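# Move three items and a caddy to window desk

## Task

Carry the glue stick, the red-capped spice jar, the small round tin and the empty wooden caddy (now on the desk beside the door) over to the desk beneath the window. Each of the three items gets full credit if it ends upright and straight on that desk, outside the caddy (the glue stick and tin may rest on either end); it gets partial credit if it is merely on that desk or inside the caddy while the caddy is there. The caddy only counts if it sits flat, nearly entirely on the window desk, together with at least one of the three items. No credit at all if any other object ends up on the window desk or in or on the caddy. The task fails if the window desk is noticeably moved or turned, if anything standing on the floor gets knocked over, or if the robot falls or is left leaning.

## Robot and tools

ROBOT. A Hello Robot Stretch 4: an omni-wheel base, a lift riding a mast, a single arm that telescopes forward, a wrist with yaw, pitch and roll, and a five-finger hand. Height about 1.6 m; the base edge lies within 0.23 m of the base origin.

FRAMES. Base frame: origin on the floor below the base centre, x ahead, y to the left, z up, in metres. hand_pose is reported in this frame for the hand point, which sits 0.045 m in front of the palm; the printed value may be a little off. The odometry frame is the base frame as it was at the start; base_odometry integrates wheel rotation only (slip looks like travel), with heading in rad, left positive, -3.142 to 3.142.

move. One action per call, plus optional "cameras" (list of head_camera, head_left_camera, head_right_camera, wrist_camera or all) and "blocking". With no action it just reports state and images.
- base: one object holding a relative offset from where the base last reported itself. translate_m: forward distance in m, -2 to 2, forward positive. strafe_m: sideways in m, -2 to 2, left positive. rotate_rad: turn in place, -3.2 to 3.2 rad, counter-clockwise positive. translate_m and strafe_m may be combined for a straight diagonal; rotate_rad goes alone.
- joints: one object of absolute targets keyed by name. lift_m 0 to 1.2 m; arm_m 0 to 0.55 m extension; wrist_yaw_rad -1.134 to 4.276 (0 ahead, positive left, 3.14 stowed back, above 3.4 the arm may interfere); wrist_pitch_rad -1.117 to 4.259 (0 level, 1.57 pointing down); wrist_roll_rad -1.117 to 4.259 (0 palm up, 1.57 palm toward the robot's right, 3.14 palm down). hand_little, hand_ring, hand_middle, hand_index, hand_thumb_bend: -1 curled to +1 straight. hand_thumb_turn: +1 beside the palm, -1 opposite the fingers. hand_force_limit -1 to 1: closing force at which a finger halts, roughly 0 N to 10 N at the tip (15 N for thumb motors). hand_speed -0.96 to 1, full speed from +0.48 up. Initially force limit is 0 and speed -0.8. Out-of-range targets are clipped and flagged.
- speeds: per-joint top speed for wrist_pitch_rad, wrist_yaw_rad, wrist_roll_rad, lift_m, arm_m, replacing pace for that joint.
- pace: "slow", "default", "fast" or "max" (base 0.1/0.3/0.4/0.6 m/s, 1/2/3/4 rad/s; lift 0.15 to 0.5 m/s; arm 0.1 to 0.7 m/s). A raised lift slows the base.
- contact_limits: 0 to 1 per arm_m, lift_m, translate_m, strafe_m, rotate_rad, only alongside that same command; default 0.5. A base limit persists until the next base action. For a light press with the arm, use limit 0 and aim 1 to 3 mm beyond contact.
- end_of_arm: "enable_torque", sent alone, revives wrist motors that shut off.
All motions start together. Joints left out may keep pushing to older targets. blocking false returns after about 0.5 s; a later move overrides only what it names. An action lasts at most 15 s; time_out hits at 14 s. If a call is refused or an unrequested stop appears, the rest of that reply's move, wait and finished_scene calls are skipped.

Other tools: wait(seconds 0 to 10, cameras) lets things run and reports; stop(cameras) brakes everything and re-locks slack wheels (see its "stop:" line); zoom_image(camera, region [x0, y0, x1, y1] in pixels, up to 504 per side) enlarges part of the newest image; show_instructions shows the reference pages; finished_scene(scene 1) ends for good. The scene keeps running while you compose a reply.

RESULTS. base_status and joint_status: done, moving, off_target, contact_stop, time_out, limit_stop_at_<name> (own_body, tilt above 6 degrees), torque_fault. on_its_own lists what happened uncommanded (held, slack, off). hand_stopped_by has six words for little, ring, middle, index, thumb_bend, thumb_turn: moving, target, force, stalled, fault. The *_load_n values are fingertip force in N, positive when pushed open; a lost grip shows as loads near 0. lidar_m: 12 distances in m for 30-degree sectors, first straight ahead, then counter-clockwise (4th left, 7th behind, 10th right); "-" means nothing seen or closer than 0.25 m. wrist_depth_mm: 7x7 grid of depths, 100 to 2000 mm. If turned_by_wheels and turned_by_imu drift apart by over 0.1 rad, the base slipped or hit something. base_tilt in degrees (forward, right). motor_effort in percent with peak in brackets; servo_current in mA.

GRIPPING. A finger motor only starts when its target changes by at least 0.002, and halts at its target or at the force limit, then locks. For a soft grip close at hand_speed -0.94 or below. With the thumb turned to -1 the hand wraps objects about 0.035 to 0.065 m thick; thumb tip against index pad can pinch light items up to about 0.08 m. Straight fingers extend 0.06 to 0.07 m past the hand point. The wrist camera behind the palm heel can strike things.

CAUTIONS. Self-contact is likely with the hand over the base and lift_m under about 0.25 (0.45 pointing down), or with odd upward tilt and roll. Carrying over 1 kg with arm_m above 0.2 while driving risks tipping. Set lift contact limit 0.3 or more when lifting about 2 kg. Avoid drops, slams, hard pushes, bumping the window desk, toppling floor items or leaning the robot.

CAMERAS. head_camera (420x560) looks ahead and down; turn the base to aim it. head_left_camera and head_right_camera (420x672 fisheyes) look steeper and show base and arm. wrist_camera (616x392) looks along the fingers; upside down when the palm faces down.

Each tool is called as name(argument=value, ...) on one line, values as JSON.

Reference images:

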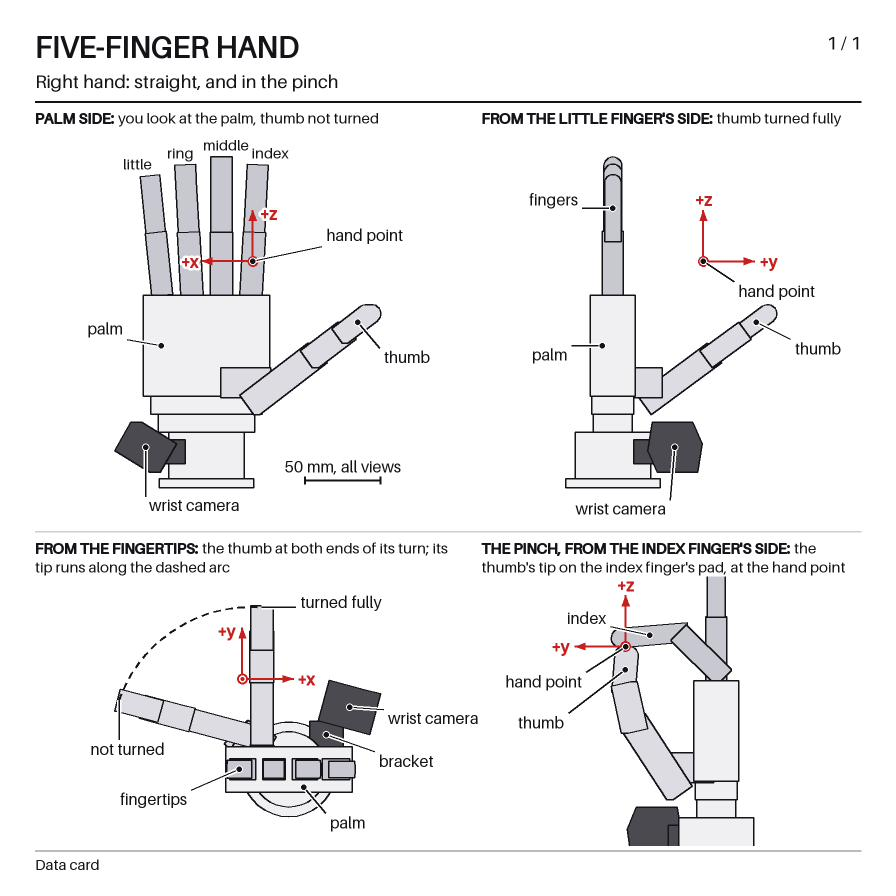

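## Session

move()

Scene clock: 0.00 s.
base_odometry: x=+0.000 y=+0.000 heading=+0.000
turned_by_wheels: +0.000
turned_by_imu: +0.000
base_tilt: forward=+0.0 right=-1.6
lidar_m: 1.47 1.52 2.02 1.88 1.54 1.80 1.70 2.56 1.70 1.61 1.46 1.57
base_status: not commanded
joint_positions: lift_m=+0.179 arm_m=+0.001 wrist_yaw_rad=+3.076 wrist_pitch_rad=+0.003 wrist_roll_rad=+0.000 hand_little=+1.000 hand_ring=+1.000 hand_middle=+1.000 hand_index=+1.000 hand_thumb_turn=+1.000 hand_thumb_bend=+1.000 hand_force_limit=+0.000 hand_speed=-0.800
joint_status: not commanded
measured_speeds: all 0
hand_stopped_by: target,target,target,target,target,target
little_load_n: 0.0
ring_load_n: 0.0
middle_load_n: 0.0
index_load_n: 0.0
thumb_bend_load_n: 0.0
thumb_turn_load_n: 0.0
motor_effort: lift_m=+21 arm_m=+3 wheel_0=+0 wheel_1=+2 wheel_2=-1
servo_current: wrist_yaw_rad=39 wrist_pitch_rad=39 wrist_roll_rad=52
hand_pose: x=-0.0420 y=+0.1325 z=+0.4167 quat_wxyz=(-0.483, -0.484, +0.517, +0.515) (m; base frame)
wrist_depth_mm: 108 138 - - - - - / 107 139 210 - - - - / 114 140 225 - - - - / 141 170 - - - - - / - - - - - - - / 1160 1182 136 164 187 1464 - / 878 878 - 102 - - -
pictures: head_camera, head_left_camera, head_right_camera, wrist_camera

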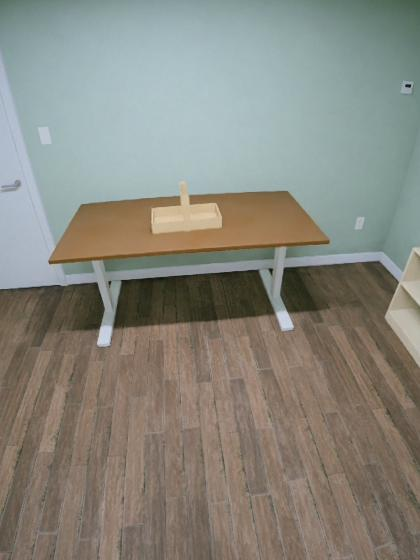

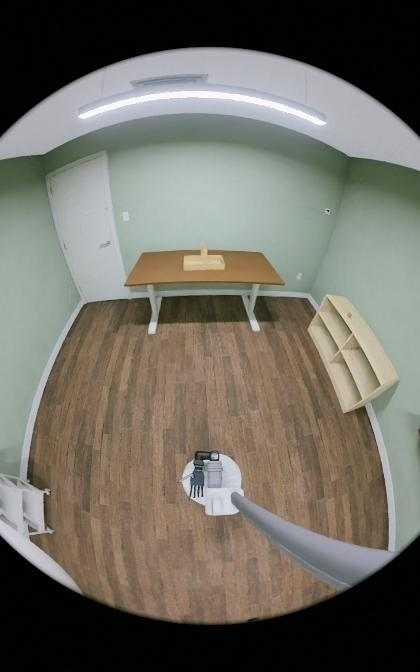

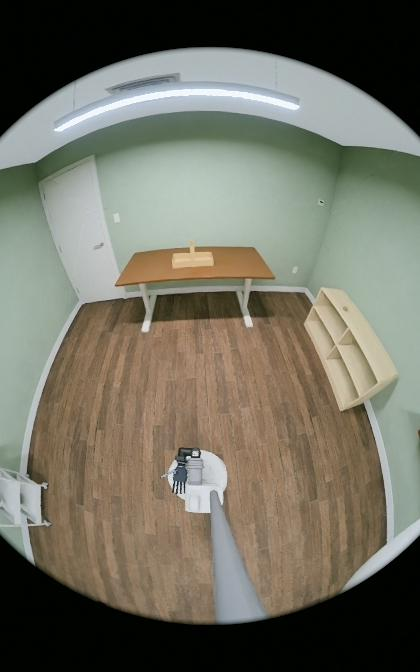

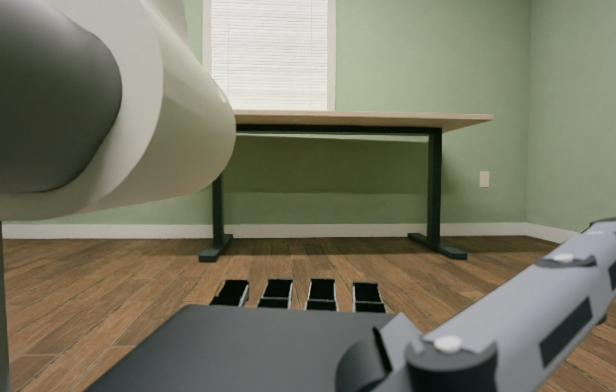

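move(base={"rotate_rad": 1.57}, cameras=["head_camera", "head_left_camera", "wrist_camera"])

move(base={"rotate_rad": 1.57}, cameras=["head_camera", "head_left_camera", "wrist_camera"])

move(base={"rotate_rad": 1.57}, cameras=["head_camera", "head_left_camera", "wrist_camera"])

Scene clock: 2.30 s.
move: done
base_odometry: x=+0.000 y=+0.000 heading=+1.570
turned_by_wheels: +1.570
turned_by_imu: +1.536
base_tilt: forward=+0.0 right=-1.6
lidar_m: 1.90 1.54 1.80 1.69 1.76 1.71 1.62 1.47 1.61 1.46 1.53 2.02
base_status: done
joint_positions: lift_m=+0.179 arm_m=+0.001 wrist_yaw_rad=+3.076 wrist_pitch_rad=+0.003 wrist_roll_rad=+0.000 hand_little=+1.000 hand_ring=+1.000 hand_middle=+1.000 hand_index=+1.000 hand_thumb_turn=+1.000 hand_thumb_bend=+1.000 hand_force_limit=+0.000 hand_speed=-0.800
joint_status: not commanded
measured_speeds: all 0
hand_stopped_by: target,target,target,target,target,target
little_load_n: 0.0
ring_load_n: 0.0
middle_load_n: 0.0
index_load_n: 0.0
thumb_bend_load_n: 0.0
thumb_turn_load_n: 0.0
motor_effort: lift_m=+21(22) arm_m=-3(3) wheel_0=-1(8) wheel_1=+0(7) wheel_2=+0(11)
servo_current: wrist_yaw_rad=59(65) wrist_pitch_rad=46(52) wrist_roll_rad=46(59)
hand_pose: x=-0.0420 y=+0.1325 z=+0.4167 quat_wxyz=(-0.483, -0.484, +0.517, +0.515)
wrist_depth_mm: 110 139 - - - - - / 108 139 190 - - - - / 115 141 216 - - - - / 141 169 - - - - - / 1499 1499 1808 1808 - - - / 1160 1182 136 163 187 1430 - / 866 878 - 102 - - -

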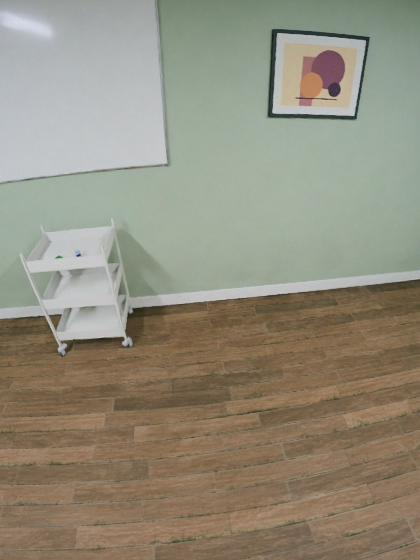

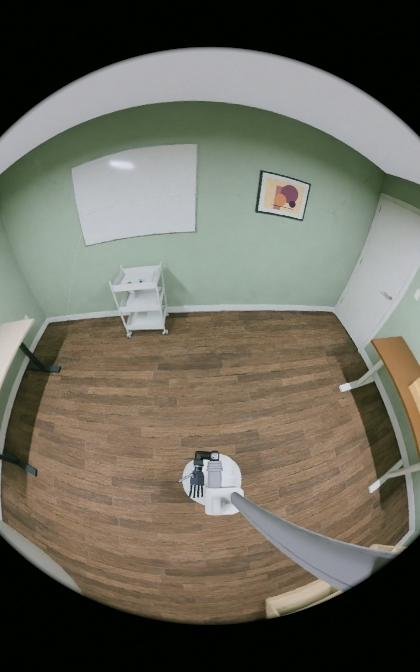

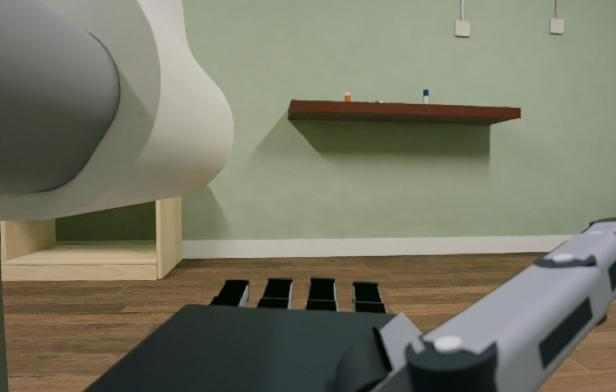

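Scene clock: 4.37 s.
move: done
base_odometry: x=+0.000 y=+0.000 heading=+3.140
turned_by_wheels: +1.570
turned_by_imu: +1.536
base_tilt: forward=+0.0 right=-1.6
lidar_m: 1.69 1.72 1.71 1.60 1.48 1.62 1.50 1.54 2.05 1.90 1.53 1.80
base_status: done
joint_positions: lift_m=+0.179 arm_m=+0.001 wrist_yaw_rad=+3.076 wrist_pitch_rad=+0.003 wrist_roll_rad=+0.000 hand_little=+1.000 hand_ring=+1.000 hand_middle=+1.000 hand_index=+1.000 hand_thumb_turn=+1.000 hand_thumb_bend=+1.000 hand_force_limit=+0.000 hand_speed=-0.800
joint_status: not commanded
measured_speeds: all 0
hand_stopped_by: target,target,target,target,target,target
little_load_n: 0.0
ring_load_n: 0.0
middle_load_n: 0.0
index_load_n: 0.0
thumb_bend_load_n: 0.0
thumb_turn_load_n: 0.0
motor_effort: lift_m=+21(22) arm_m=-3(3) wheel_0=+0(7) wheel_1=-1(7) wheel_2=+0(12)
servo_current: wrist_yaw_rad=26(65) wrist_pitch_rad=46(52) wrist_roll_rad=52(59)
hand_pose: x=-0.0420 y=+0.1325 z=+0.4167 quat_wxyz=(-0.483, -0.484, +0.517, +0.515)
wrist_depth_mm: 110 139 - - - - - / 108 140 251 - - - - / 115 140 230 - - - - / 141 172 - - - - 1808 / - 1863 - - - - 1808 / 1182 1182 136 164 187 1464 - / 866 866 - 102 - - -

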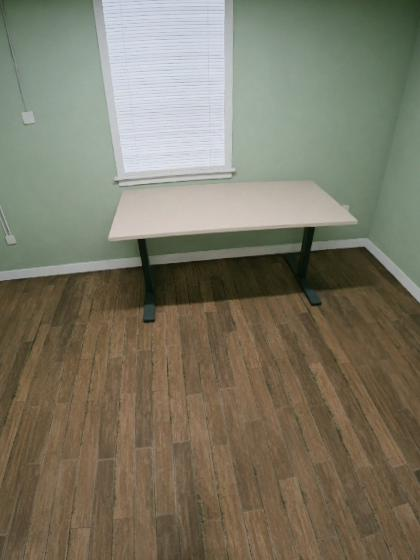

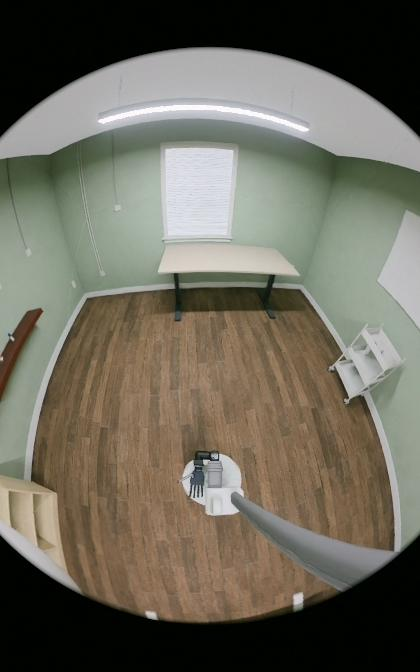

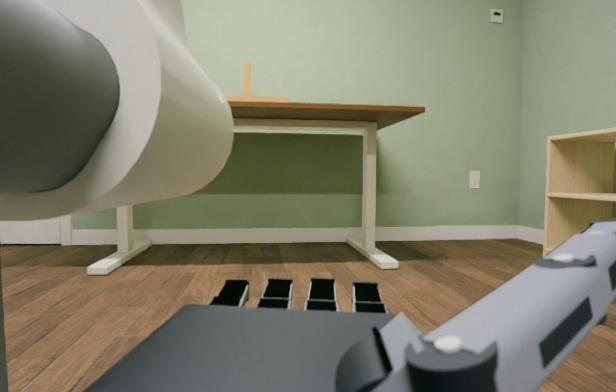

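Scene clock: 6.43 s.
move: done
base_odometry: x=+0.000 y=+0.000 heading=-1.573
turned_by_wheels: +1.570
turned_by_imu: +1.535
base_tilt: forward=+0.0 right=-1.6
lidar_m: 1.59 1.49 1.62 1.46 1.52 2.07 1.90 1.52 1.84 1.69 1.72 1.73
base_status: done
joint_positions: lift_m=+0.179 arm_m=+0.001 wrist_yaw_rad=+3.076 wrist_pitch_rad=+0.003 wrist_roll_rad=+0.000 hand_little=+1.000 hand_ring=+1.000 hand_middle=+1.000 hand_index=+1.000 hand_thumb_turn=+1.000 hand_thumb_bend=+1.000 hand_force_limit=+0.000 hand_speed=-0.800
joint_status: not commanded
measured_speeds: all 0
hand_stopped_by: target,target,target,target,target,target
little_load_n: 0.0
ring_load_n: 0.0
middle_load_n: 0.0
index_load_n: 0.0
thumb_bend_load_n: 0.0
thumb_turn_load_n: 0.0
motor_effort: lift_m=+21(21) arm_m=-3(3) wheel_0=+0(7) wheel_1=-1(7) wheel_2=+1(12)
servo_current: wrist_yaw_rad=59(85) wrist_pitch_rad=39(52) wrist_roll_rad=59(59)
hand_pose: x=-0.0420 y=+0.1325 z=+0.4167 quat_wxyz=(-0.483, -0.484, +0.517, +0.515)
wrist_depth_mm: 110 138 - - - - - / 108 139 197 - - - - / 115 141 231 - - - - / 141 158 - - - - - / 1576 1618 1756 - - - - / 1160 1205 135 164 187 1499 - / 866 904 - 102 - - -

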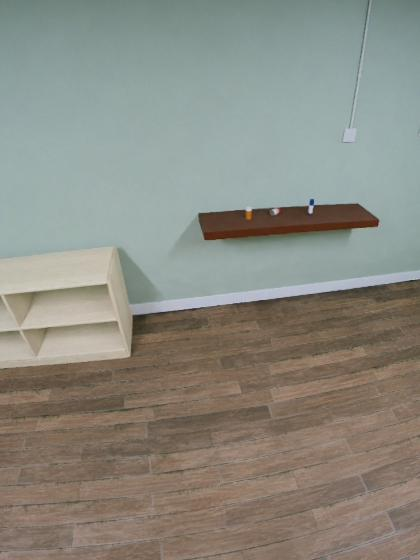

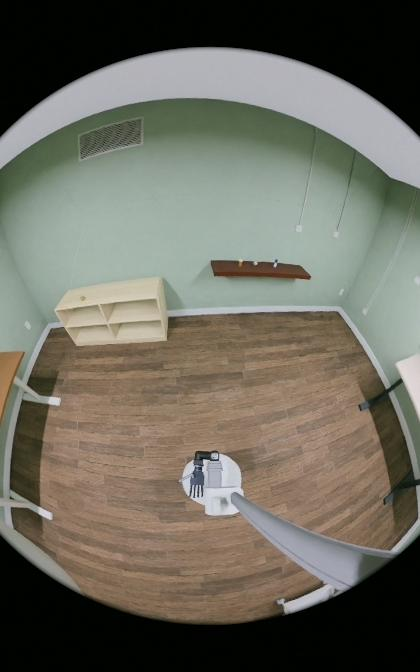

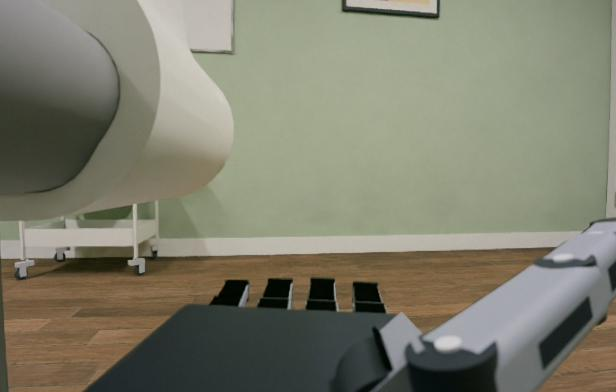

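zoom_image(camera="head_camera", region=[190, 180, 390, 250])

zoom_image(camera="head_left_camera", region=[50, 260, 190, 350])

Scaled by 2.520 from the camera's image (finer frame: 1200x1600).

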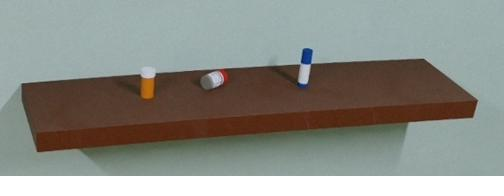

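Scaled by 3.600 from the camera's image (finer frame: 600x960).

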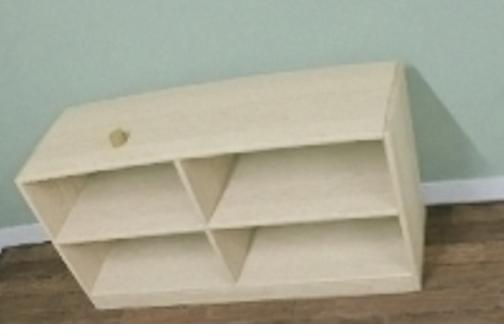

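move(joints={"lift_m": 0.75, "wrist_yaw_rad": 0.0}, base={"translate_m": 0.5}, cameras=["head_camera"])

move(joints={"wrist_roll_rad": 1.57, "hand_thumb_turn": -1}, cameras=["all"])

Scene clock: 12.30 s.
move: done
base_odometry: x=-0.001 y=-0.500 heading=-1.573
turned_by_wheels: +0.000
turned_by_imu: +0.000
base_tilt: forward=+0.1 right=-1.6
lidar_m: 1.08 1.01 1.20 1.54 1.57 2.63 2.40 2.02 1.77 1.66 2.22 1.18
base_status: done
joint_positions: lift_m=+0.750 arm_m=+0.001 wrist_yaw_rad=+0.004 wrist_pitch_rad=+0.003 wrist_roll_rad=+0.000 hand_little=+1.000 hand_ring=+1.000 hand_middle=+1.000 hand_index=+1.000 hand_thumb_turn=+1.000 hand_thumb_bend=+1.000 hand_force_limit=+0.000 hand_speed=-0.800
joint_status: all done
measured_speeds: all 0
hand_stopped_by: target,target,target,target,target,target
little_load_n: 0.0
ring_load_n: 0.0
middle_load_n: 0.5
index_load_n: 0.0
thumb_bend_load_n: 0.0
thumb_turn_load_n: 0.0
motor_effort: lift_m=+25(29) arm_m=-3(3) wheel_0=+0(9) wheel_1=-1(6) wheel_2=+1(13)
servo_current: wrist_yaw_rad=46(163) wrist_pitch_rad=39(52) wrist_roll_rad=46(59)
hand_pose: x=+0.3935 y=-0.1174 z=+0.9873 quat_wxyz=(+0.498, +0.500, +0.502, +0.500)
wrist_depth_mm: - - - - - - - / - - - - - - - / - - - - - - - / - - - - - - - / - - - 1025 1008 1008 - / 960 - 125 163 186 - - / 831 - - 102 - - -

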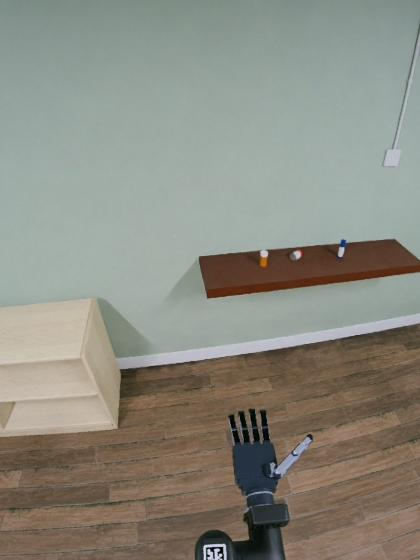

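Scene clock: 17.93 s.
move: done
base_odometry: x=-0.001 y=-0.500 heading=-1.573
turned_by_wheels: +0.000
turned_by_imu: +0.000
base_tilt: forward=+0.0 right=-1.6
lidar_m: 1.10 1.01 1.20 1.54 1.57 2.62 2.41 2.04 1.76 1.65 2.22 1.19
base_status: not commanded
joint_positions: lift_m=+0.750 arm_m=+0.001 wrist_yaw_rad=+0.004 wrist_pitch_rad=+0.003 wrist_roll_rad=+1.568 hand_little=+1.000 hand_ring=+1.000 hand_middle=+1.000 hand_index=+1.000 hand_thumb_turn=-1.000 hand_thumb_bend=+1.000 hand_force_limit=+0.000 hand_speed=-0.800
joint_status: all done
measured_speeds: all 0
hand_stopped_by: target,target,target,target,target,target
little_load_n: 0.0
ring_load_n: 0.0
middle_load_n: 0.0
index_load_n: 0.0
thumb_bend_load_n: 0.0
thumb_turn_load_n: 0.0
motor_effort: lift_m=+25(25) arm_m=-3(3) wheel_0=+0(1) wheel_1=-1(1) wheel_2=+1(1)
servo_current: wrist_yaw_rad=52(72) wrist_pitch_rad=39(59) wrist_roll_rad=52(98)
hand_pose: x=+0.3933 y=-0.1468 z=+0.8965 quat_wxyz=(-0.001, +0.708, +0.002, +0.706)
wrist_depth_mm: - - - - 917 - - / - - - - 104 - - / - - - - - - - / - - - - - - - / - - - - - - - / - - 125 163 - - - / - - - 108 - - -
pictures: head_camera, head_left_camera, head_right_camera, wrist_camera
wrist_camera: T_world_to_cam=[[0.04045, -0.03957, -0.9984, 0.90259], [-0.04207, 0.99826, -0.04126, 0.19872], [0.9983, 0.04367, 0.03871, -0.2655]] pos_world=[0.2369, -0.15107, 0.91962]

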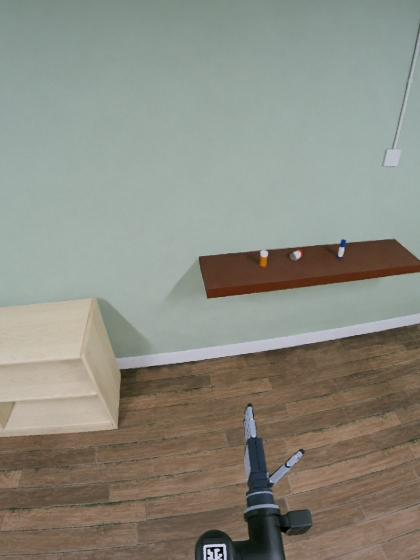

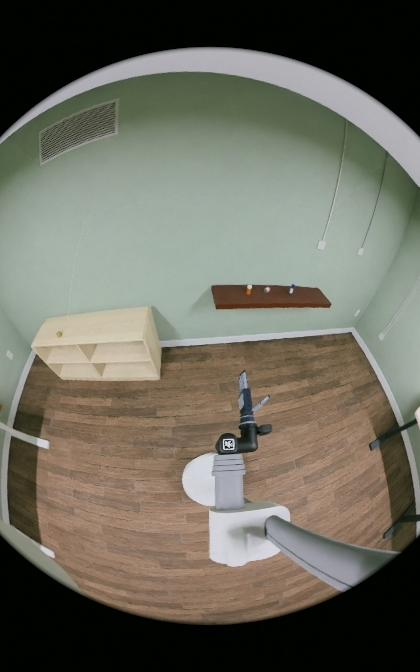

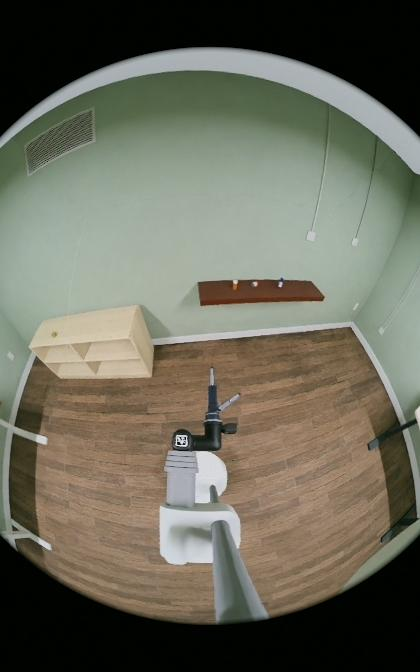

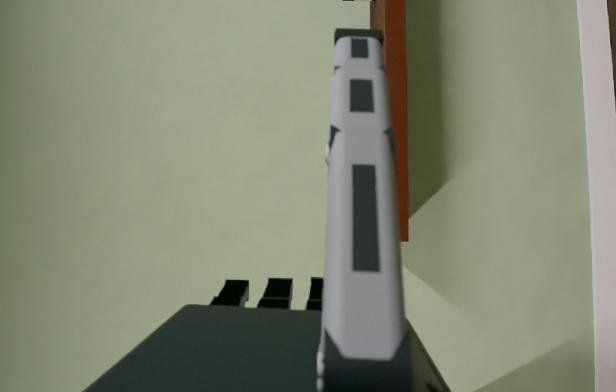

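move(base={"rotate_rad": 0.107})

move(base={"strafe_m": -0.4, "translate_m": 0.15}, cameras=["head_camera", "head_right_camera", "wrist_camera"])

Scene clock: 19.50 s.
move: done
base_odometry: x=-0.001 y=-0.500 heading=-1.466
turned_by_wheels: +0.107
turned_by_imu: +0.105
base_tilt: forward=+0.1 right=-1.6
lidar_m: 1.10 1.01 1.35 1.54 1.58 2.53 2.00 2.05 1.72 1.65 1.62 1.13
base_status: done
joint_positions: lift_m=+0.750 arm_m=+0.001 wrist_yaw_rad=+0.003 wrist_pitch_rad=+0.003 wrist_roll_rad=+1.569 hand_little=+1.000 hand_ring=+1.000 hand_middle=+1.000 hand_index=+1.000 hand_thumb_turn=-1.000 hand_thumb_bend=+1.000 hand_force_limit=+0.000 hand_speed=-0.800
joint_status: not commanded
measured_speeds: all 0
hand_stopped_by: target,target,target,target,target,target
little_load_n: 0.0
ring_load_n: 0.0
middle_load_n: 0.0
index_load_n: 0.0
thumb_bend_load_n: 0.0
thumb_turn_load_n: 0.5
motor_effort: lift_m=+25(25) arm_m=-3(3) wheel_0=+0(7) wheel_1=+2(6) wheel_2=-1(8)
servo_current: wrist_yaw_rad=59(65) wrist_pitch_rad=39(52) wrist_roll_rad=52(59)
hand_pose: x=+0.3932 y=-0.1469 z=+0.8965 quat_wxyz=(+0.000, +0.708, +0.002, +0.706)
wrist_depth_mm: - - - - 854 - - / - - - - 106 - - / - - - - - - - / - - - - - - - / - - - - - - - / - - 125 163 - - - / - - - 108 - - -
pictures: none

Scene clock: 22.40 s.
move: done
base_odometry: x=-0.383 y=-0.691 heading=-1.466
turned_by_wheels: +0.000
turned_by_imu: +0.000
base_tilt: forward=+0.1 right=-1.6
lidar_m: 0.93 1.00 1.12 1.94 2.01 2.66 2.11 1.81 1.32 1.29 1.73 1.00
base_status: done
joint_positions: lift_m=+0.750 arm_m=+0.001 wrist_yaw_rad=+0.003 wrist_pitch_rad=+0.003 wrist_roll_rad=+1.569 hand_little=+1.000 hand_ring=+1.000 hand_middle=+1.000 hand_index=+1.000 hand_thumb_turn=-1.000 hand_thumb_bend=+1.000 hand_force_limit=+0.000 hand_speed=-0.800
joint_status: not commanded
measured_speeds: all 0
hand_stopped_by: target,target,target,target,target,target
little_load_n: 0.0
ring_load_n: 0.0
middle_load_n: 0.0
index_load_n: 0.0
thumb_bend_load_n: 0.0
thumb_turn_load_n: 0.5
motor_effort: lift_m=+25(25) arm_m=-3(3) wheel_0=+1(10) wheel_1=-1(7) wheel_2=+0(11)
servo_current: wrist_yaw_rad=52(65) wrist_pitch_rad=46(59) wrist_roll_rad=46(59)
hand_pose: x=+0.3932 y=-0.1469 z=+0.8965 quat_wxyz=(+0.000, +0.708, +0.002, +0.706)
wrist_depth_mm: - - - - 715 - - / - - - - 106 - - / - - - - - - - / - - - - - - - / - - - - - - - / - - 125 163 - - - / - - - 108 - - -
wrist_camera: T_world_to_cam=[[0.04043, -0.03958, -0.9984, 0.90259], [-0.04157, 0.99828, -0.04126, 0.1987], [0.99832, 0.04317, 0.03871, -0.26548]] pos_world=[0.2368, -0.15117, 0.91962]

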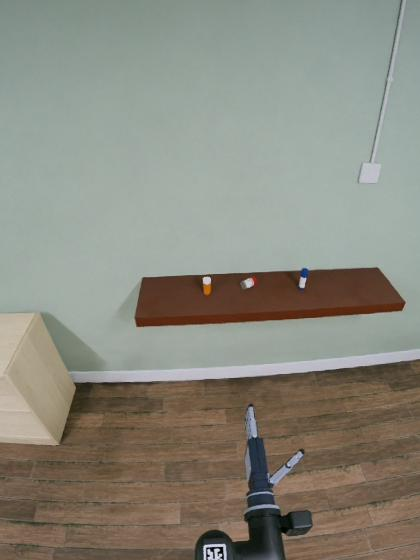

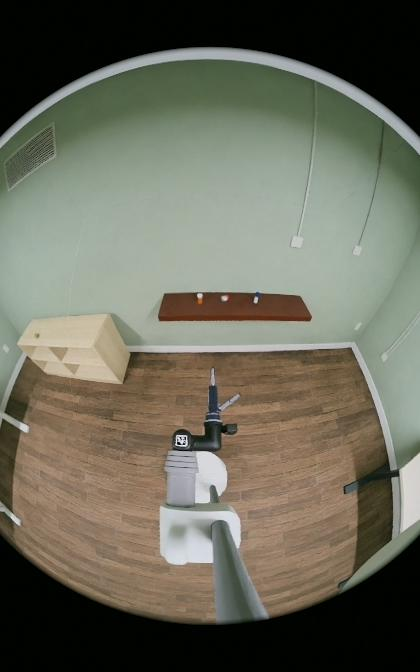

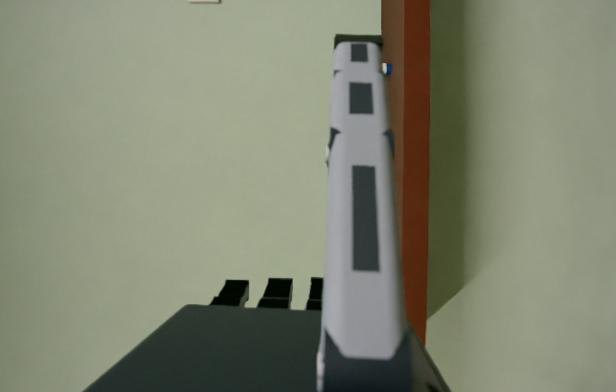

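zoom_image(camera="head_camera", region=[180, 250, 340, 340])

Scaled by 3.150 from the camera's image (finer frame: 1200x1600).

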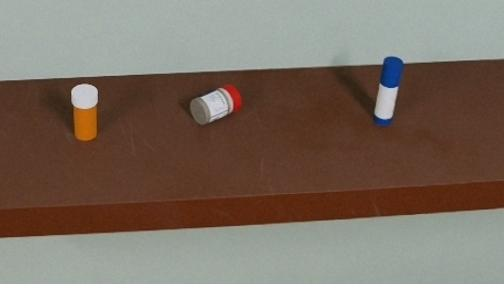

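move(base={"strafe_m": -0.1, "translate_m": 0.2}, joints={"lift_m": 1.1})

move(joints={"wrist_pitch_rad": 1.57, "arm_m": 0.5}, cameras=["head_camera", "wrist_camera"])

Scene clock: 26.67 s.
move: done
base_odometry: x=-0.462 y=-0.900 heading=-1.466
turned_by_wheels: +0.000
turned_by_imu: +0.000
base_tilt: forward=+0.0 right=-1.6
lidar_m: 0.75 0.77 1.05 2.03 2.10 2.85 2.31 1.65 1.27 1.90 1.47 0.80
base_status: done
joint_positions: lift_m=+1.100 arm_m=+0.001 wrist_yaw_rad=+0.003 wrist_pitch_rad=+0.003 wrist_roll_rad=+1.569 hand_little=+1.000 hand_ring=+1.000 hand_middle=+1.000 hand_index=+1.000 hand_thumb_turn=-1.000 hand_thumb_bend=+1.000 hand_force_limit=+0.000 hand_speed=-0.800
joint_status: all done
measured_speeds: all 0
hand_stopped_by: target,target,target,target,target,target
little_load_n: 0.0
ring_load_n: 0.0
middle_load_n: 0.0
index_load_n: 0.0
thumb_bend_load_n: 0.0
thumb_turn_load_n: 0.0
motor_effort: lift_m=+25(29) arm_m=-3(3) wheel_0=+0(9) wheel_1=+1(3) wheel_2=+0(12)
servo_current: wrist_yaw_rad=59(72) wrist_pitch_rad=52(52) wrist_roll_rad=52(65)
hand_pose: x=+0.3932 y=-0.1469 z=+1.2465 quat_wxyz=(+0.000, +0.708, +0.002, +0.706)
wrist_depth_mm: - 788 788 778 778 768 768 / - - 778 778 106 778 768 / - - 788 778 - 788 768 / - - - 778 - 788 778 / - - - - - 778 778 / - - 126 163 - 788 778 / - - - 108 - - 788
pictures: none

Scene clock: 29.20 s.
move: done
base_odometry: x=-0.462 y=-0.900 heading=-1.466
turned_by_wheels: +0.000
turned_by_imu: +0.000
base_tilt: forward=+0.1 right=-1.6
lidar_m: 0.74 0.78 1.05 2.04 2.11 2.84 2.30 1.65 1.25 1.92 1.47 0.79
base_status: not commanded
joint_positions: lift_m=+1.100 arm_m=+0.500 wrist_yaw_rad=+0.003 wrist_pitch_rad=+1.568 wrist_roll_rad=+1.569 hand_little=+1.000 hand_ring=+1.000 hand_middle=+1.000 hand_index=+1.000 hand_thumb_turn=-1.000 hand_thumb_bend=+1.000 hand_force_limit=+0.000 hand_speed=-0.800
joint_status: all done
measured_speeds: all 0
hand_stopped_by: target,target,target,target,target,target
little_load_n: 0.0
ring_load_n: 0.0
middle_load_n: 0.0
index_load_n: 0.0
thumb_bend_load_n: -0.5
thumb_turn_load_n: 0.0
motor_effort: lift_m=+25(25) arm_m=+5(7) wheel_0=+0(1) wheel_1=+1(1) wheel_2=-1(1)
servo_current: wrist_yaw_rad=52(78) wrist_pitch_rad=39(78) wrist_roll_rad=52(59)
hand_pose: x=+0.6412 y=-0.1478 z=+1.0564 quat_wxyz=(+0.000, +1.000, +0.003, +0.001)
wrist_depth_mm: 466 459 462 1182 1160 1160 1160 / 466 466 462 1205 109 1182 1160 / 469 466 462 1205 - 1182 1182 / 473 469 462 1229 - 1078 976 / 469 469 466 1229 - 991 991 / 477 473 136 164 - 1042 976 / 480 477 - - - - 1182
wrist_camera: T_world_to_cam=[[-0.99799, -0.04303, -0.0465, 0.71201], [-0.04482, 0.99827, 0.03804, 0.1347], [0.04479, 0.04005, -0.99819, 1.18709]] pos_world=[0.66345, -0.15137, 1.21293]

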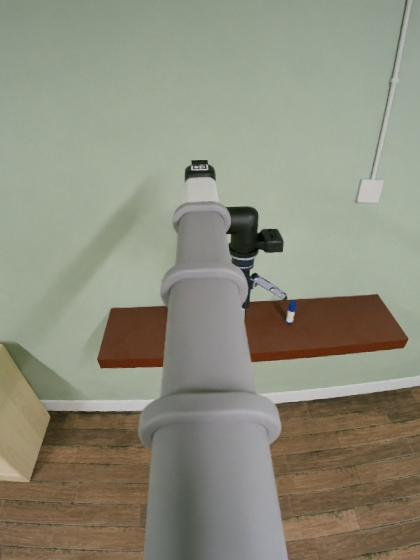

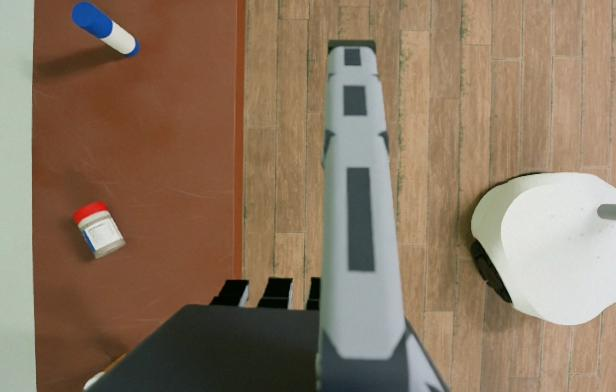

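zoom_image(camera="head_camera", region=[180, 220, 420, 380])

zoom_image(camera="wrist_camera", region=[30, 0, 250, 392])

Scaled by 2.100 from the camera's image (finer frame: 1200x1600).

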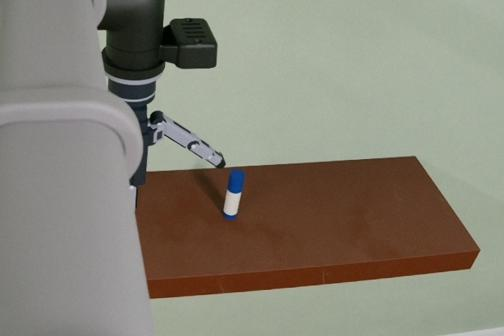

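Scaled by 1.286.

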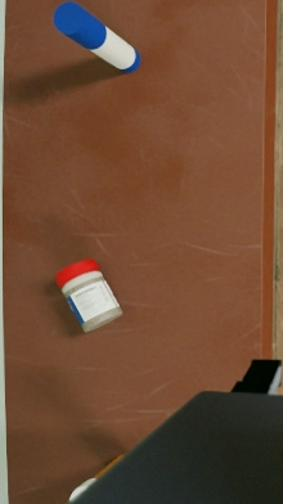

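move(base={"strafe_m": -0.156}, joints={"wrist_pitch_rad": 0.0, "arm_m": 0.2})

move(joints={"lift_m": 0.6485}, cameras=["head_camera", "head_right_camera", "wrist_camera"])

Scene clock: 33.93 s.
move: done
base_odometry: x=-0.617 y=-0.917 heading=-1.466
turned_by_wheels: +0.000
turned_by_imu: +0.001
base_tilt: forward=+0.0 right=-1.5
lidar_m: 0.75 0.79 1.19 2.20 2.29 2.88 2.30 1.44 1.10 1.76 1.46 0.79
base_status: done
joint_positions: lift_m=+1.100 arm_m=+0.200 wrist_yaw_rad=+0.003 wrist_pitch_rad=+0.009 wrist_roll_rad=+1.569 hand_little=+1.000 hand_ring=+1.000 hand_middle=+1.000 hand_index=+1.000 hand_thumb_turn=-1.000 hand_thumb_bend=+1.000 hand_force_limit=+0.000 hand_speed=-0.800
joint_status: all done
measured_speeds: all 0
hand_stopped_by: target,target,target,target,target,target
little_load_n: 0.0
ring_load_n: 0.0
middle_load_n: 0.0
index_load_n: 0.0
thumb_bend_load_n: 0.0
thumb_turn_load_n: 0.5
motor_effort: lift_m=+25(25) arm_m=-5(7) wheel_0=-2(11) wheel_1=+2(8) wheel_2=+0(6)
servo_current: wrist_yaw_rad=59(78) wrist_pitch_rad=52(169) wrist_roll_rad=39(65)
hand_pose: x=+0.5926 y=-0.1469 z=+1.2451 quat_wxyz=(+0.000, +0.710, +0.002, +0.704)
wrist_depth_mm: 597 591 591 585 591 591 580 / 591 591 591 591 106 585 585 / 591 597 591 591 - 580 591 / 591 591 591 591 - 585 585 / 597 597 597 591 - 585 591 / 603 597 135 163 - 591 585 / 603 603 - 108 - - 591
pictures: none

Scene clock: 36.73 s.
move: done
base_odometry: x=-0.617 y=-0.917 heading=-1.466
turned_by_wheels: +0.000
turned_by_imu: +0.000
base_tilt: forward=+0.0 right=-1.6
lidar_m: 0.74 0.78 1.18 2.18 2.27 2.84 2.33 1.46 1.12 1.76 1.46 0.80
base_status: not commanded
joint_positions: lift_m=+0.649 arm_m=+0.200 wrist_yaw_rad=+0.003 wrist_pitch_rad=+0.009 wrist_roll_rad=+1.569 hand_little=+1.000 hand_ring=+1.000 hand_middle=+1.000 hand_index=+1.000 hand_thumb_turn=-1.000 hand_thumb_bend=+1.000 hand_force_limit=+0.000 hand_speed=-0.800
joint_status: all done
measured_speeds: all 0
hand_stopped_by: target,target,target,target,target,target
little_load_n: 0.0
ring_load_n: 0.0
middle_load_n: 0.0
index_load_n: 0.0
thumb_bend_load_n: 0.0
thumb_turn_load_n: 0.0
motor_effort: lift_m=+17(23) arm_m=-5(5) wheel_0=-2(2) wheel_1=+2(2) wheel_2=+0(0)
servo_current: wrist_yaw_rad=65(72) wrist_pitch_rad=65(72) wrist_roll_rad=39(65)
hand_pose: x=+0.5926 y=-0.1469 z=+0.7944 quat_wxyz=(+0.000, +0.710, +0.002, +0.704)
wrist_depth_mm: 597 591 591 591 330 585 585 / 591 591 591 585 109 591 585 / 597 591 597 591 - 591 585 / 597 603 597 591 - 591 585 / 603 597 591 591 - 591 591 / 603 597 136 163 - 585 585 / 603 597 - 108 - - 591
wrist_camera: T_world_to_cam=[[0.03463, -0.03957, -0.99862, 0.79619], [-0.04181, 0.99828, -0.04101, 0.20272], [0.99852, 0.04317, 0.03292, -0.45608]] pos_world=[0.43631, -0.15117, 0.81841]

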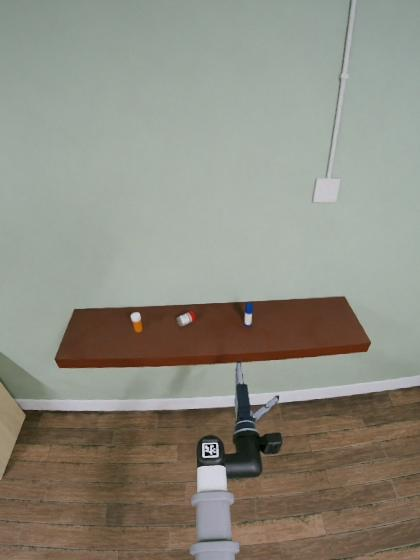

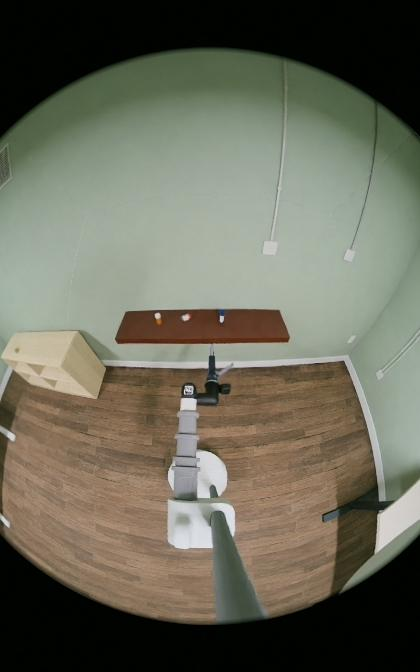

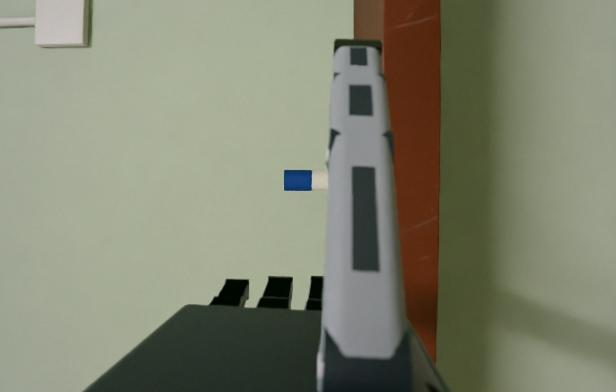

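move(joints={"lift_m": 0.655, "arm_m": 0.5124}, pace="slow", contact_limits={"arm_m": 0.1}, cameras=["head_camera", "wrist_camera"])

Scene clock: 53.10 s.
move: done
base_odometry: x=-0.617 y=-0.917 heading=-1.466
turned_by_wheels: +0.000
turned_by_imu: +0.000
base_tilt: forward=+0.0 right=-1.6
lidar_m: 0.74 0.78 1.20 2.20 2.29 2.86 2.32 1.48 1.09 1.77 1.48 0.81
base_status: not commanded
joint_positions: lift_m=+0.655 arm_m=+0.512 wrist_yaw_rad=+0.003 wrist_pitch_rad=+0.009 wrist_roll_rad=+1.569 hand_little=+1.000 hand_ring=+1.000 hand_middle=+1.000 hand_index=+1.000 hand_thumb_turn=-1.000 hand_thumb_bend=+1.000 hand_force_limit=+0.000 hand_speed=-0.800
joint_status: all done
measured_speeds: all 0
hand_stopped_by: target,target,target,target,target,target
little_load_n: 0.0
ring_load_n: 0.0
middle_load_n: 0.0
index_load_n: 0.0
thumb_bend_load_n: 0.0
thumb_turn_load_n: 0.5
motor_effort: lift_m=+25(27) arm_m=+5(7) wheel_0=-2(2) wheel_1=+2(2) wheel_2=+0(0)
servo_current: wrist_yaw_rad=59(72) wrist_pitch_rad=59(65) wrist_roll_rad=52(59)
contact_limits: arm_m 0.1
hand_pose: x=+0.9048 y=-0.1469 z=+0.8002 quat_wxyz=(+0.000, +0.710, +0.002, +0.704)
wrist_depth_mm: 278 277 277 276 260 155 - / 279 278 278 277 112 144 - / 281 279 278 277 - 133 - / 281 279 278 278 - 133 - / 283 283 279 281 - 132 - / 283 282 136 163 - 131 - / 283 283 - 108 - 122 -
wrist_camera: T_world_to_cam=[[0.03463, -0.03957, -0.99862, 0.79117], [-0.04181, 0.99828, -0.04101, 0.21601], [0.99852, 0.04317, 0.03292, -0.76801]] pos_world=[0.74851, -0.15117, 0.82421]

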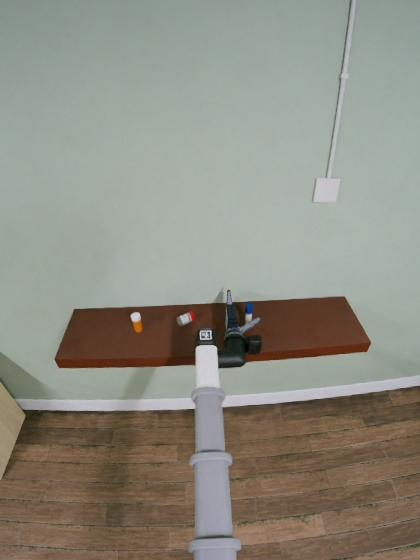

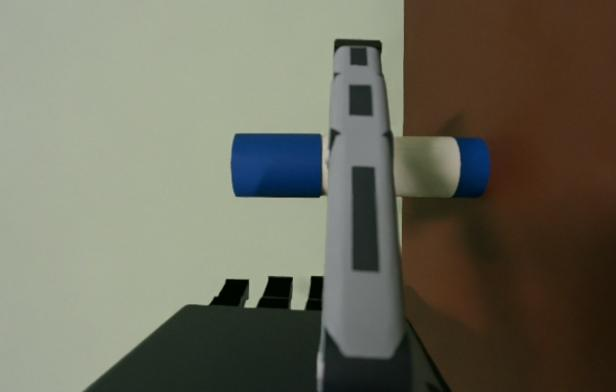

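move(base={"strafe_m": -0.01}, joints={"arm_m": 0.5064}, pace="slow", cameras=["wrist_camera"])

Scene clock: 54.37 s.
move: done
base_odometry: x=-0.627 y=-0.918 heading=-1.466
turned_by_wheels: +0.000
turned_by_imu: +0.000
base_tilt: forward=+0.1 right=-1.6
lidar_m: 0.76 0.79 1.20 2.21 2.28 2.86 2.32 1.43 1.10 1.75 1.46 0.81
base_status: done
joint_positions: lift_m=+0.655 arm_m=+0.507 wrist_yaw_rad=+0.003 wrist_pitch_rad=+0.009 wrist_roll_rad=+1.569 hand_little=+1.000 hand_ring=+1.000 hand_middle=+1.000 hand_index=+1.000 hand_thumb_turn=-1.000 hand_thumb_bend=+1.000 hand_force_limit=+0.000 hand_speed=-0.800
joint_status: all done
measured_speeds: all 0
hand_stopped_by: target,target,target,target,target,target
little_load_n: 0.0
ring_load_n: 0.0
middle_load_n: 0.0
index_load_n: 0.0
thumb_bend_load_n: 0.0
thumb_turn_load_n: 0.0
motor_effort: lift_m=+25(25) arm_m=-5(7) wheel_0=+2(6) wheel_1=-2(4) wheel_2=+0(6)
servo_current: wrist_yaw_rad=46(72) wrist_pitch_rad=65(65) wrist_roll_rad=59(59)
hand_pose: x=+0.8991 y=-0.1469 z=+0.8002 quat_wxyz=(+0.000, +0.710, +0.002, +0.704)
wrist_depth_mm: 286 285 283 282 260 155 - / 286 286 285 283 112 144 - / 286 286 286 283 - 144 - / 289 286 286 147 - 133 - / 289 287 286 285 - 133 - / 289 287 136 163 - 131 - / 290 289 - 108 - 122 -
wrist_camera: T_world_to_cam=[[0.03463, -0.03957, -0.99862, 0.79137], [-0.04181, 0.99828, -0.04101, 0.21577], [0.99852, 0.04317, 0.03292, -0.76232]] pos_world=[0.74281, -0.15117, 0.82421]

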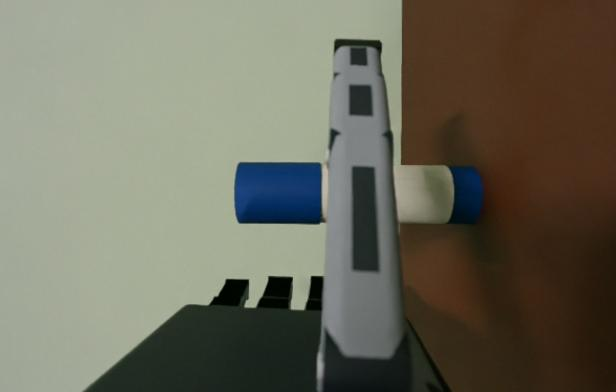

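move(joints={"hand_index": 0.12, "hand_middle": 0.12, "hand_thumb_bend": 0.45, "hand_force_limit": -0.6}, cameras=["wrist_camera", "head_camera"])

Scene clock: 57.13 s.
move: done
base_odometry: x=-0.627 y=-0.918 heading=-1.466
turned_by_wheels: +0.000
turned_by_imu: +0.000
base_tilt: forward=+0.1 right=-1.6
lidar_m: 0.75 0.78 1.21 2.19 2.29 2.87 2.30 1.43 1.09 1.74 1.49 0.78
base_status: not commanded
joint_positions: lift_m=+0.655 arm_m=+0.507 wrist_yaw_rad=+0.003 wrist_pitch_rad=+0.009 wrist_roll_rad=+1.569 hand_little=+1.000 hand_ring=+1.000 hand_middle=+0.120 hand_index=+0.120 hand_thumb_turn=-1.000 hand_thumb_bend=+0.450 hand_force_limit=-0.600 hand_speed=-0.800
joint_status: all done
measured_speeds: all 0
hand_stopped_by: target,target,target,target,target,target
little_load_n: 0.0
ring_load_n: 0.0
middle_load_n: 0.0
index_load_n: 0.0
thumb_bend_load_n: 0.0
thumb_turn_load_n: 0.5
motor_effort: lift_m=+25(26) arm_m=-5(6) wheel_0=+2(2) wheel_1=-2(2) wheel_2=+0(0)
servo_current: wrist_yaw_rad=46(72) wrist_pitch_rad=59(72) wrist_roll_rad=46(59)
hand_pose: x=+0.8991 y=-0.1469 z=+0.8002 quat_wxyz=(+0.000, +0.710, +0.002, +0.704)
wrist_depth_mm: 286 286 283 282 282 155 - / 285 285 283 283 282 144 - / 286 286 286 285 205 144 - / 287 287 286 147 - 133 - / 287 287 286 286 - 133 - / 290 289 136 128 - 131 - / 290 289 - 108 - 122 -
pictures: head_camera, wrist_camera
wrist_camera: T_world_to_cam=[[0.03463, -0.03957, -0.99862, 0.79137], [-0.04181, 0.99828, -0.04101, 0.21577], [0.99852, 0.04317, 0.03292, -0.76232]] pos_world=[0.74281, -0.15117, 0.82421]

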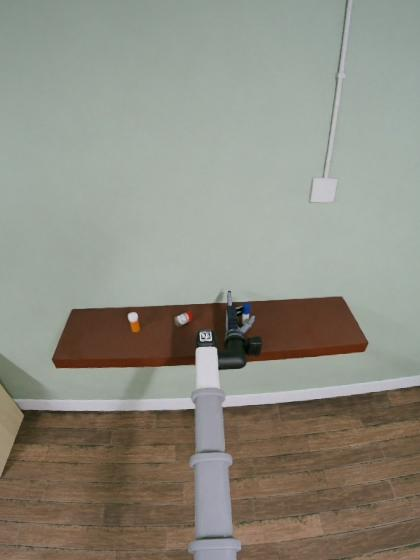

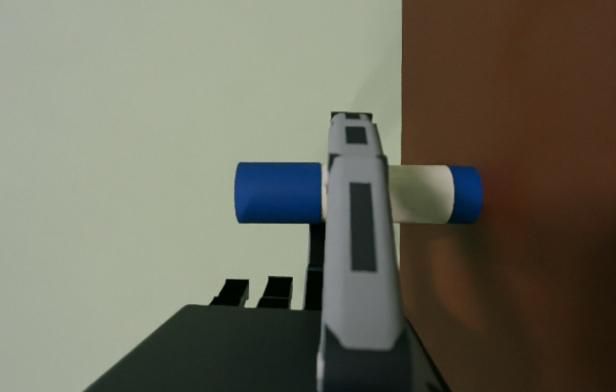

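move(joints={"hand_index": 0.0, "hand_middle": 0.0, "hand_thumb_bend": -0.3, "hand_speed": -0.93}, cameras=["wrist_camera"])

Scene clock: 60.53 s.
move: off_target
base_odometry: x=-0.627 y=-0.918 heading=-1.466
turned_by_wheels: +0.000
turned_by_imu: +0.000
base_tilt: forward=+0.1 right=-1.6
lidar_m: 0.76 0.78 1.20 2.20 2.29 2.87 2.31 1.44 1.10 1.73 1.48 0.80
base_status: not commanded
joint_positions: lift_m=+0.655 arm_m=+0.507 wrist_yaw_rad=+0.003 wrist_pitch_rad=+0.009 wrist_roll_rad=+1.569 hand_little=+1.000 hand_ring=+1.000 hand_middle=+0.000 hand_index=+0.000 hand_thumb_turn=-1.000 hand_thumb_bend=+0.195 hand_force_limit=-0.600 hand_speed=-0.930
joint_status: hand_thumb_bend off_target (ended at +0.195, target -0.300); the others done
measured_speeds: all 0
hand_stopped_by: target,target,target,target,force,target
little_load_n: 0.0
ring_load_n: 0.0
middle_load_n: 1.0
index_load_n: 1.5
thumb_bend_load_n: 3.0
thumb_turn_load_n: 0.0
motor_effort: lift_m=+25(26) arm_m=-5(6) wheel_0=+2(2) wheel_1=-1(2) wheel_2=+0(0)
servo_current: wrist_yaw_rad=46(72) wrist_pitch_rad=59(72) wrist_roll_rad=46(65)
hand_pose: x=+0.8991 y=-0.1469 z=+0.8002 quat_wxyz=(+0.000, +0.710, +0.002, +0.704)
wrist_depth_mm: 286 285 285 282 282 155 - / 286 285 283 283 282 144 - / 286 285 285 285 259 143 - / 287 286 285 148 - 133 - / 289 287 286 286 - 133 - / 289 289 136 128 - 132 - / 289 289 - 108 - 123 -
wrist_camera: T_world_to_cam=[[0.03463, -0.03957, -0.99862, 0.79137], [-0.04181, 0.99828, -0.04101, 0.21577], [0.99852, 0.04317, 0.03292, -0.76232]] pos_world=[0.74281, -0.15117, 0.82421]

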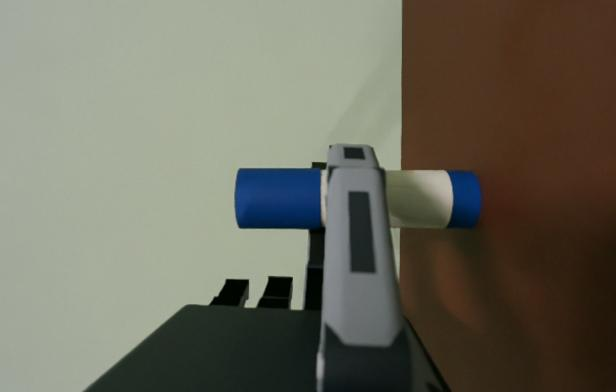

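move(joints={"lift_m": 0.8}, pace="slow", cameras=["wrist_camera", "head_camera"])

Scene clock: 63.10 s.
move: done
base_odometry: x=-0.627 y=-0.918 heading=-1.466
turned_by_wheels: +0.000
turned_by_imu: +0.000
base_tilt: forward=+0.1 right=-1.6
lidar_m: 0.75 0.77 1.20 2.19 2.31 2.85 2.31 1.43 1.09 1.74 1.46 0.78
base_status: not commanded
joint_positions: lift_m=+0.800 arm_m=+0.507 wrist_yaw_rad=+0.003 wrist_pitch_rad=+0.009 wrist_roll_rad=+1.569 hand_little=+1.000 hand_ring=+1.000 hand_middle=+0.000 hand_index=+0.000 hand_thumb_turn=-1.000 hand_thumb_bend=+0.195 hand_force_limit=-0.600 hand_speed=-0.930
joint_status: all done
measured_speeds: all 0
hand_stopped_by: target,target,target,target,force,target
little_load_n: 0.0
ring_load_n: 0.0
middle_load_n: 1.0
index_load_n: 2.0
thumb_bend_load_n: 3.0
thumb_turn_load_n: 0.0
motor_effort: lift_m=+26(28) arm_m=-5(6) wheel_0=+2(2) wheel_1=-2(2) wheel_2=+0(0)
servo_current: wrist_yaw_rad=52(65) wrist_pitch_rad=59(65) wrist_roll_rad=39(59)
hand_pose: x=+0.8991 y=-0.1469 z=+0.9452 quat_wxyz=(+0.000, +0.710, +0.002, +0.704)
wrist_depth_mm: 285 283 282 283 281 281 281 / 286 285 283 282 282 282 281 / 286 286 285 283 283 282 282 / 287 287 286 147 - 282 282 / 287 287 287 285 - 285 283 / 289 287 136 128 - 285 283 / 289 289 - 108 - - 286
pictures: head_camera, wrist_camera
wrist_camera: T_world_to_cam=[[0.03463, -0.03947, -0.99862, 0.93619], [-0.04181, 0.99829, -0.04091, 0.22162], [0.99852, 0.04317, 0.03292, -0.76709]] pos_world=[0.74281, -0.15117, 0.96921]

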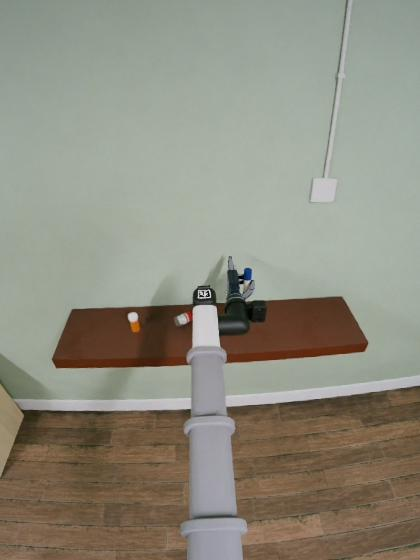

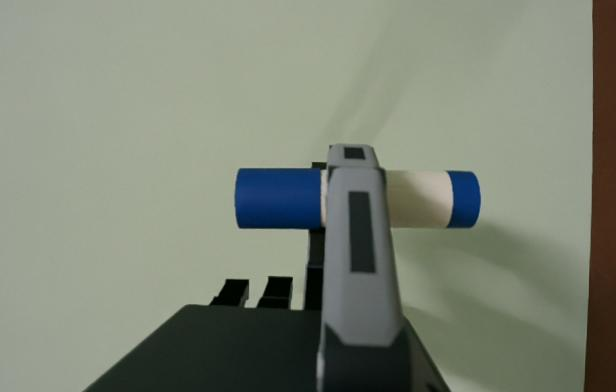

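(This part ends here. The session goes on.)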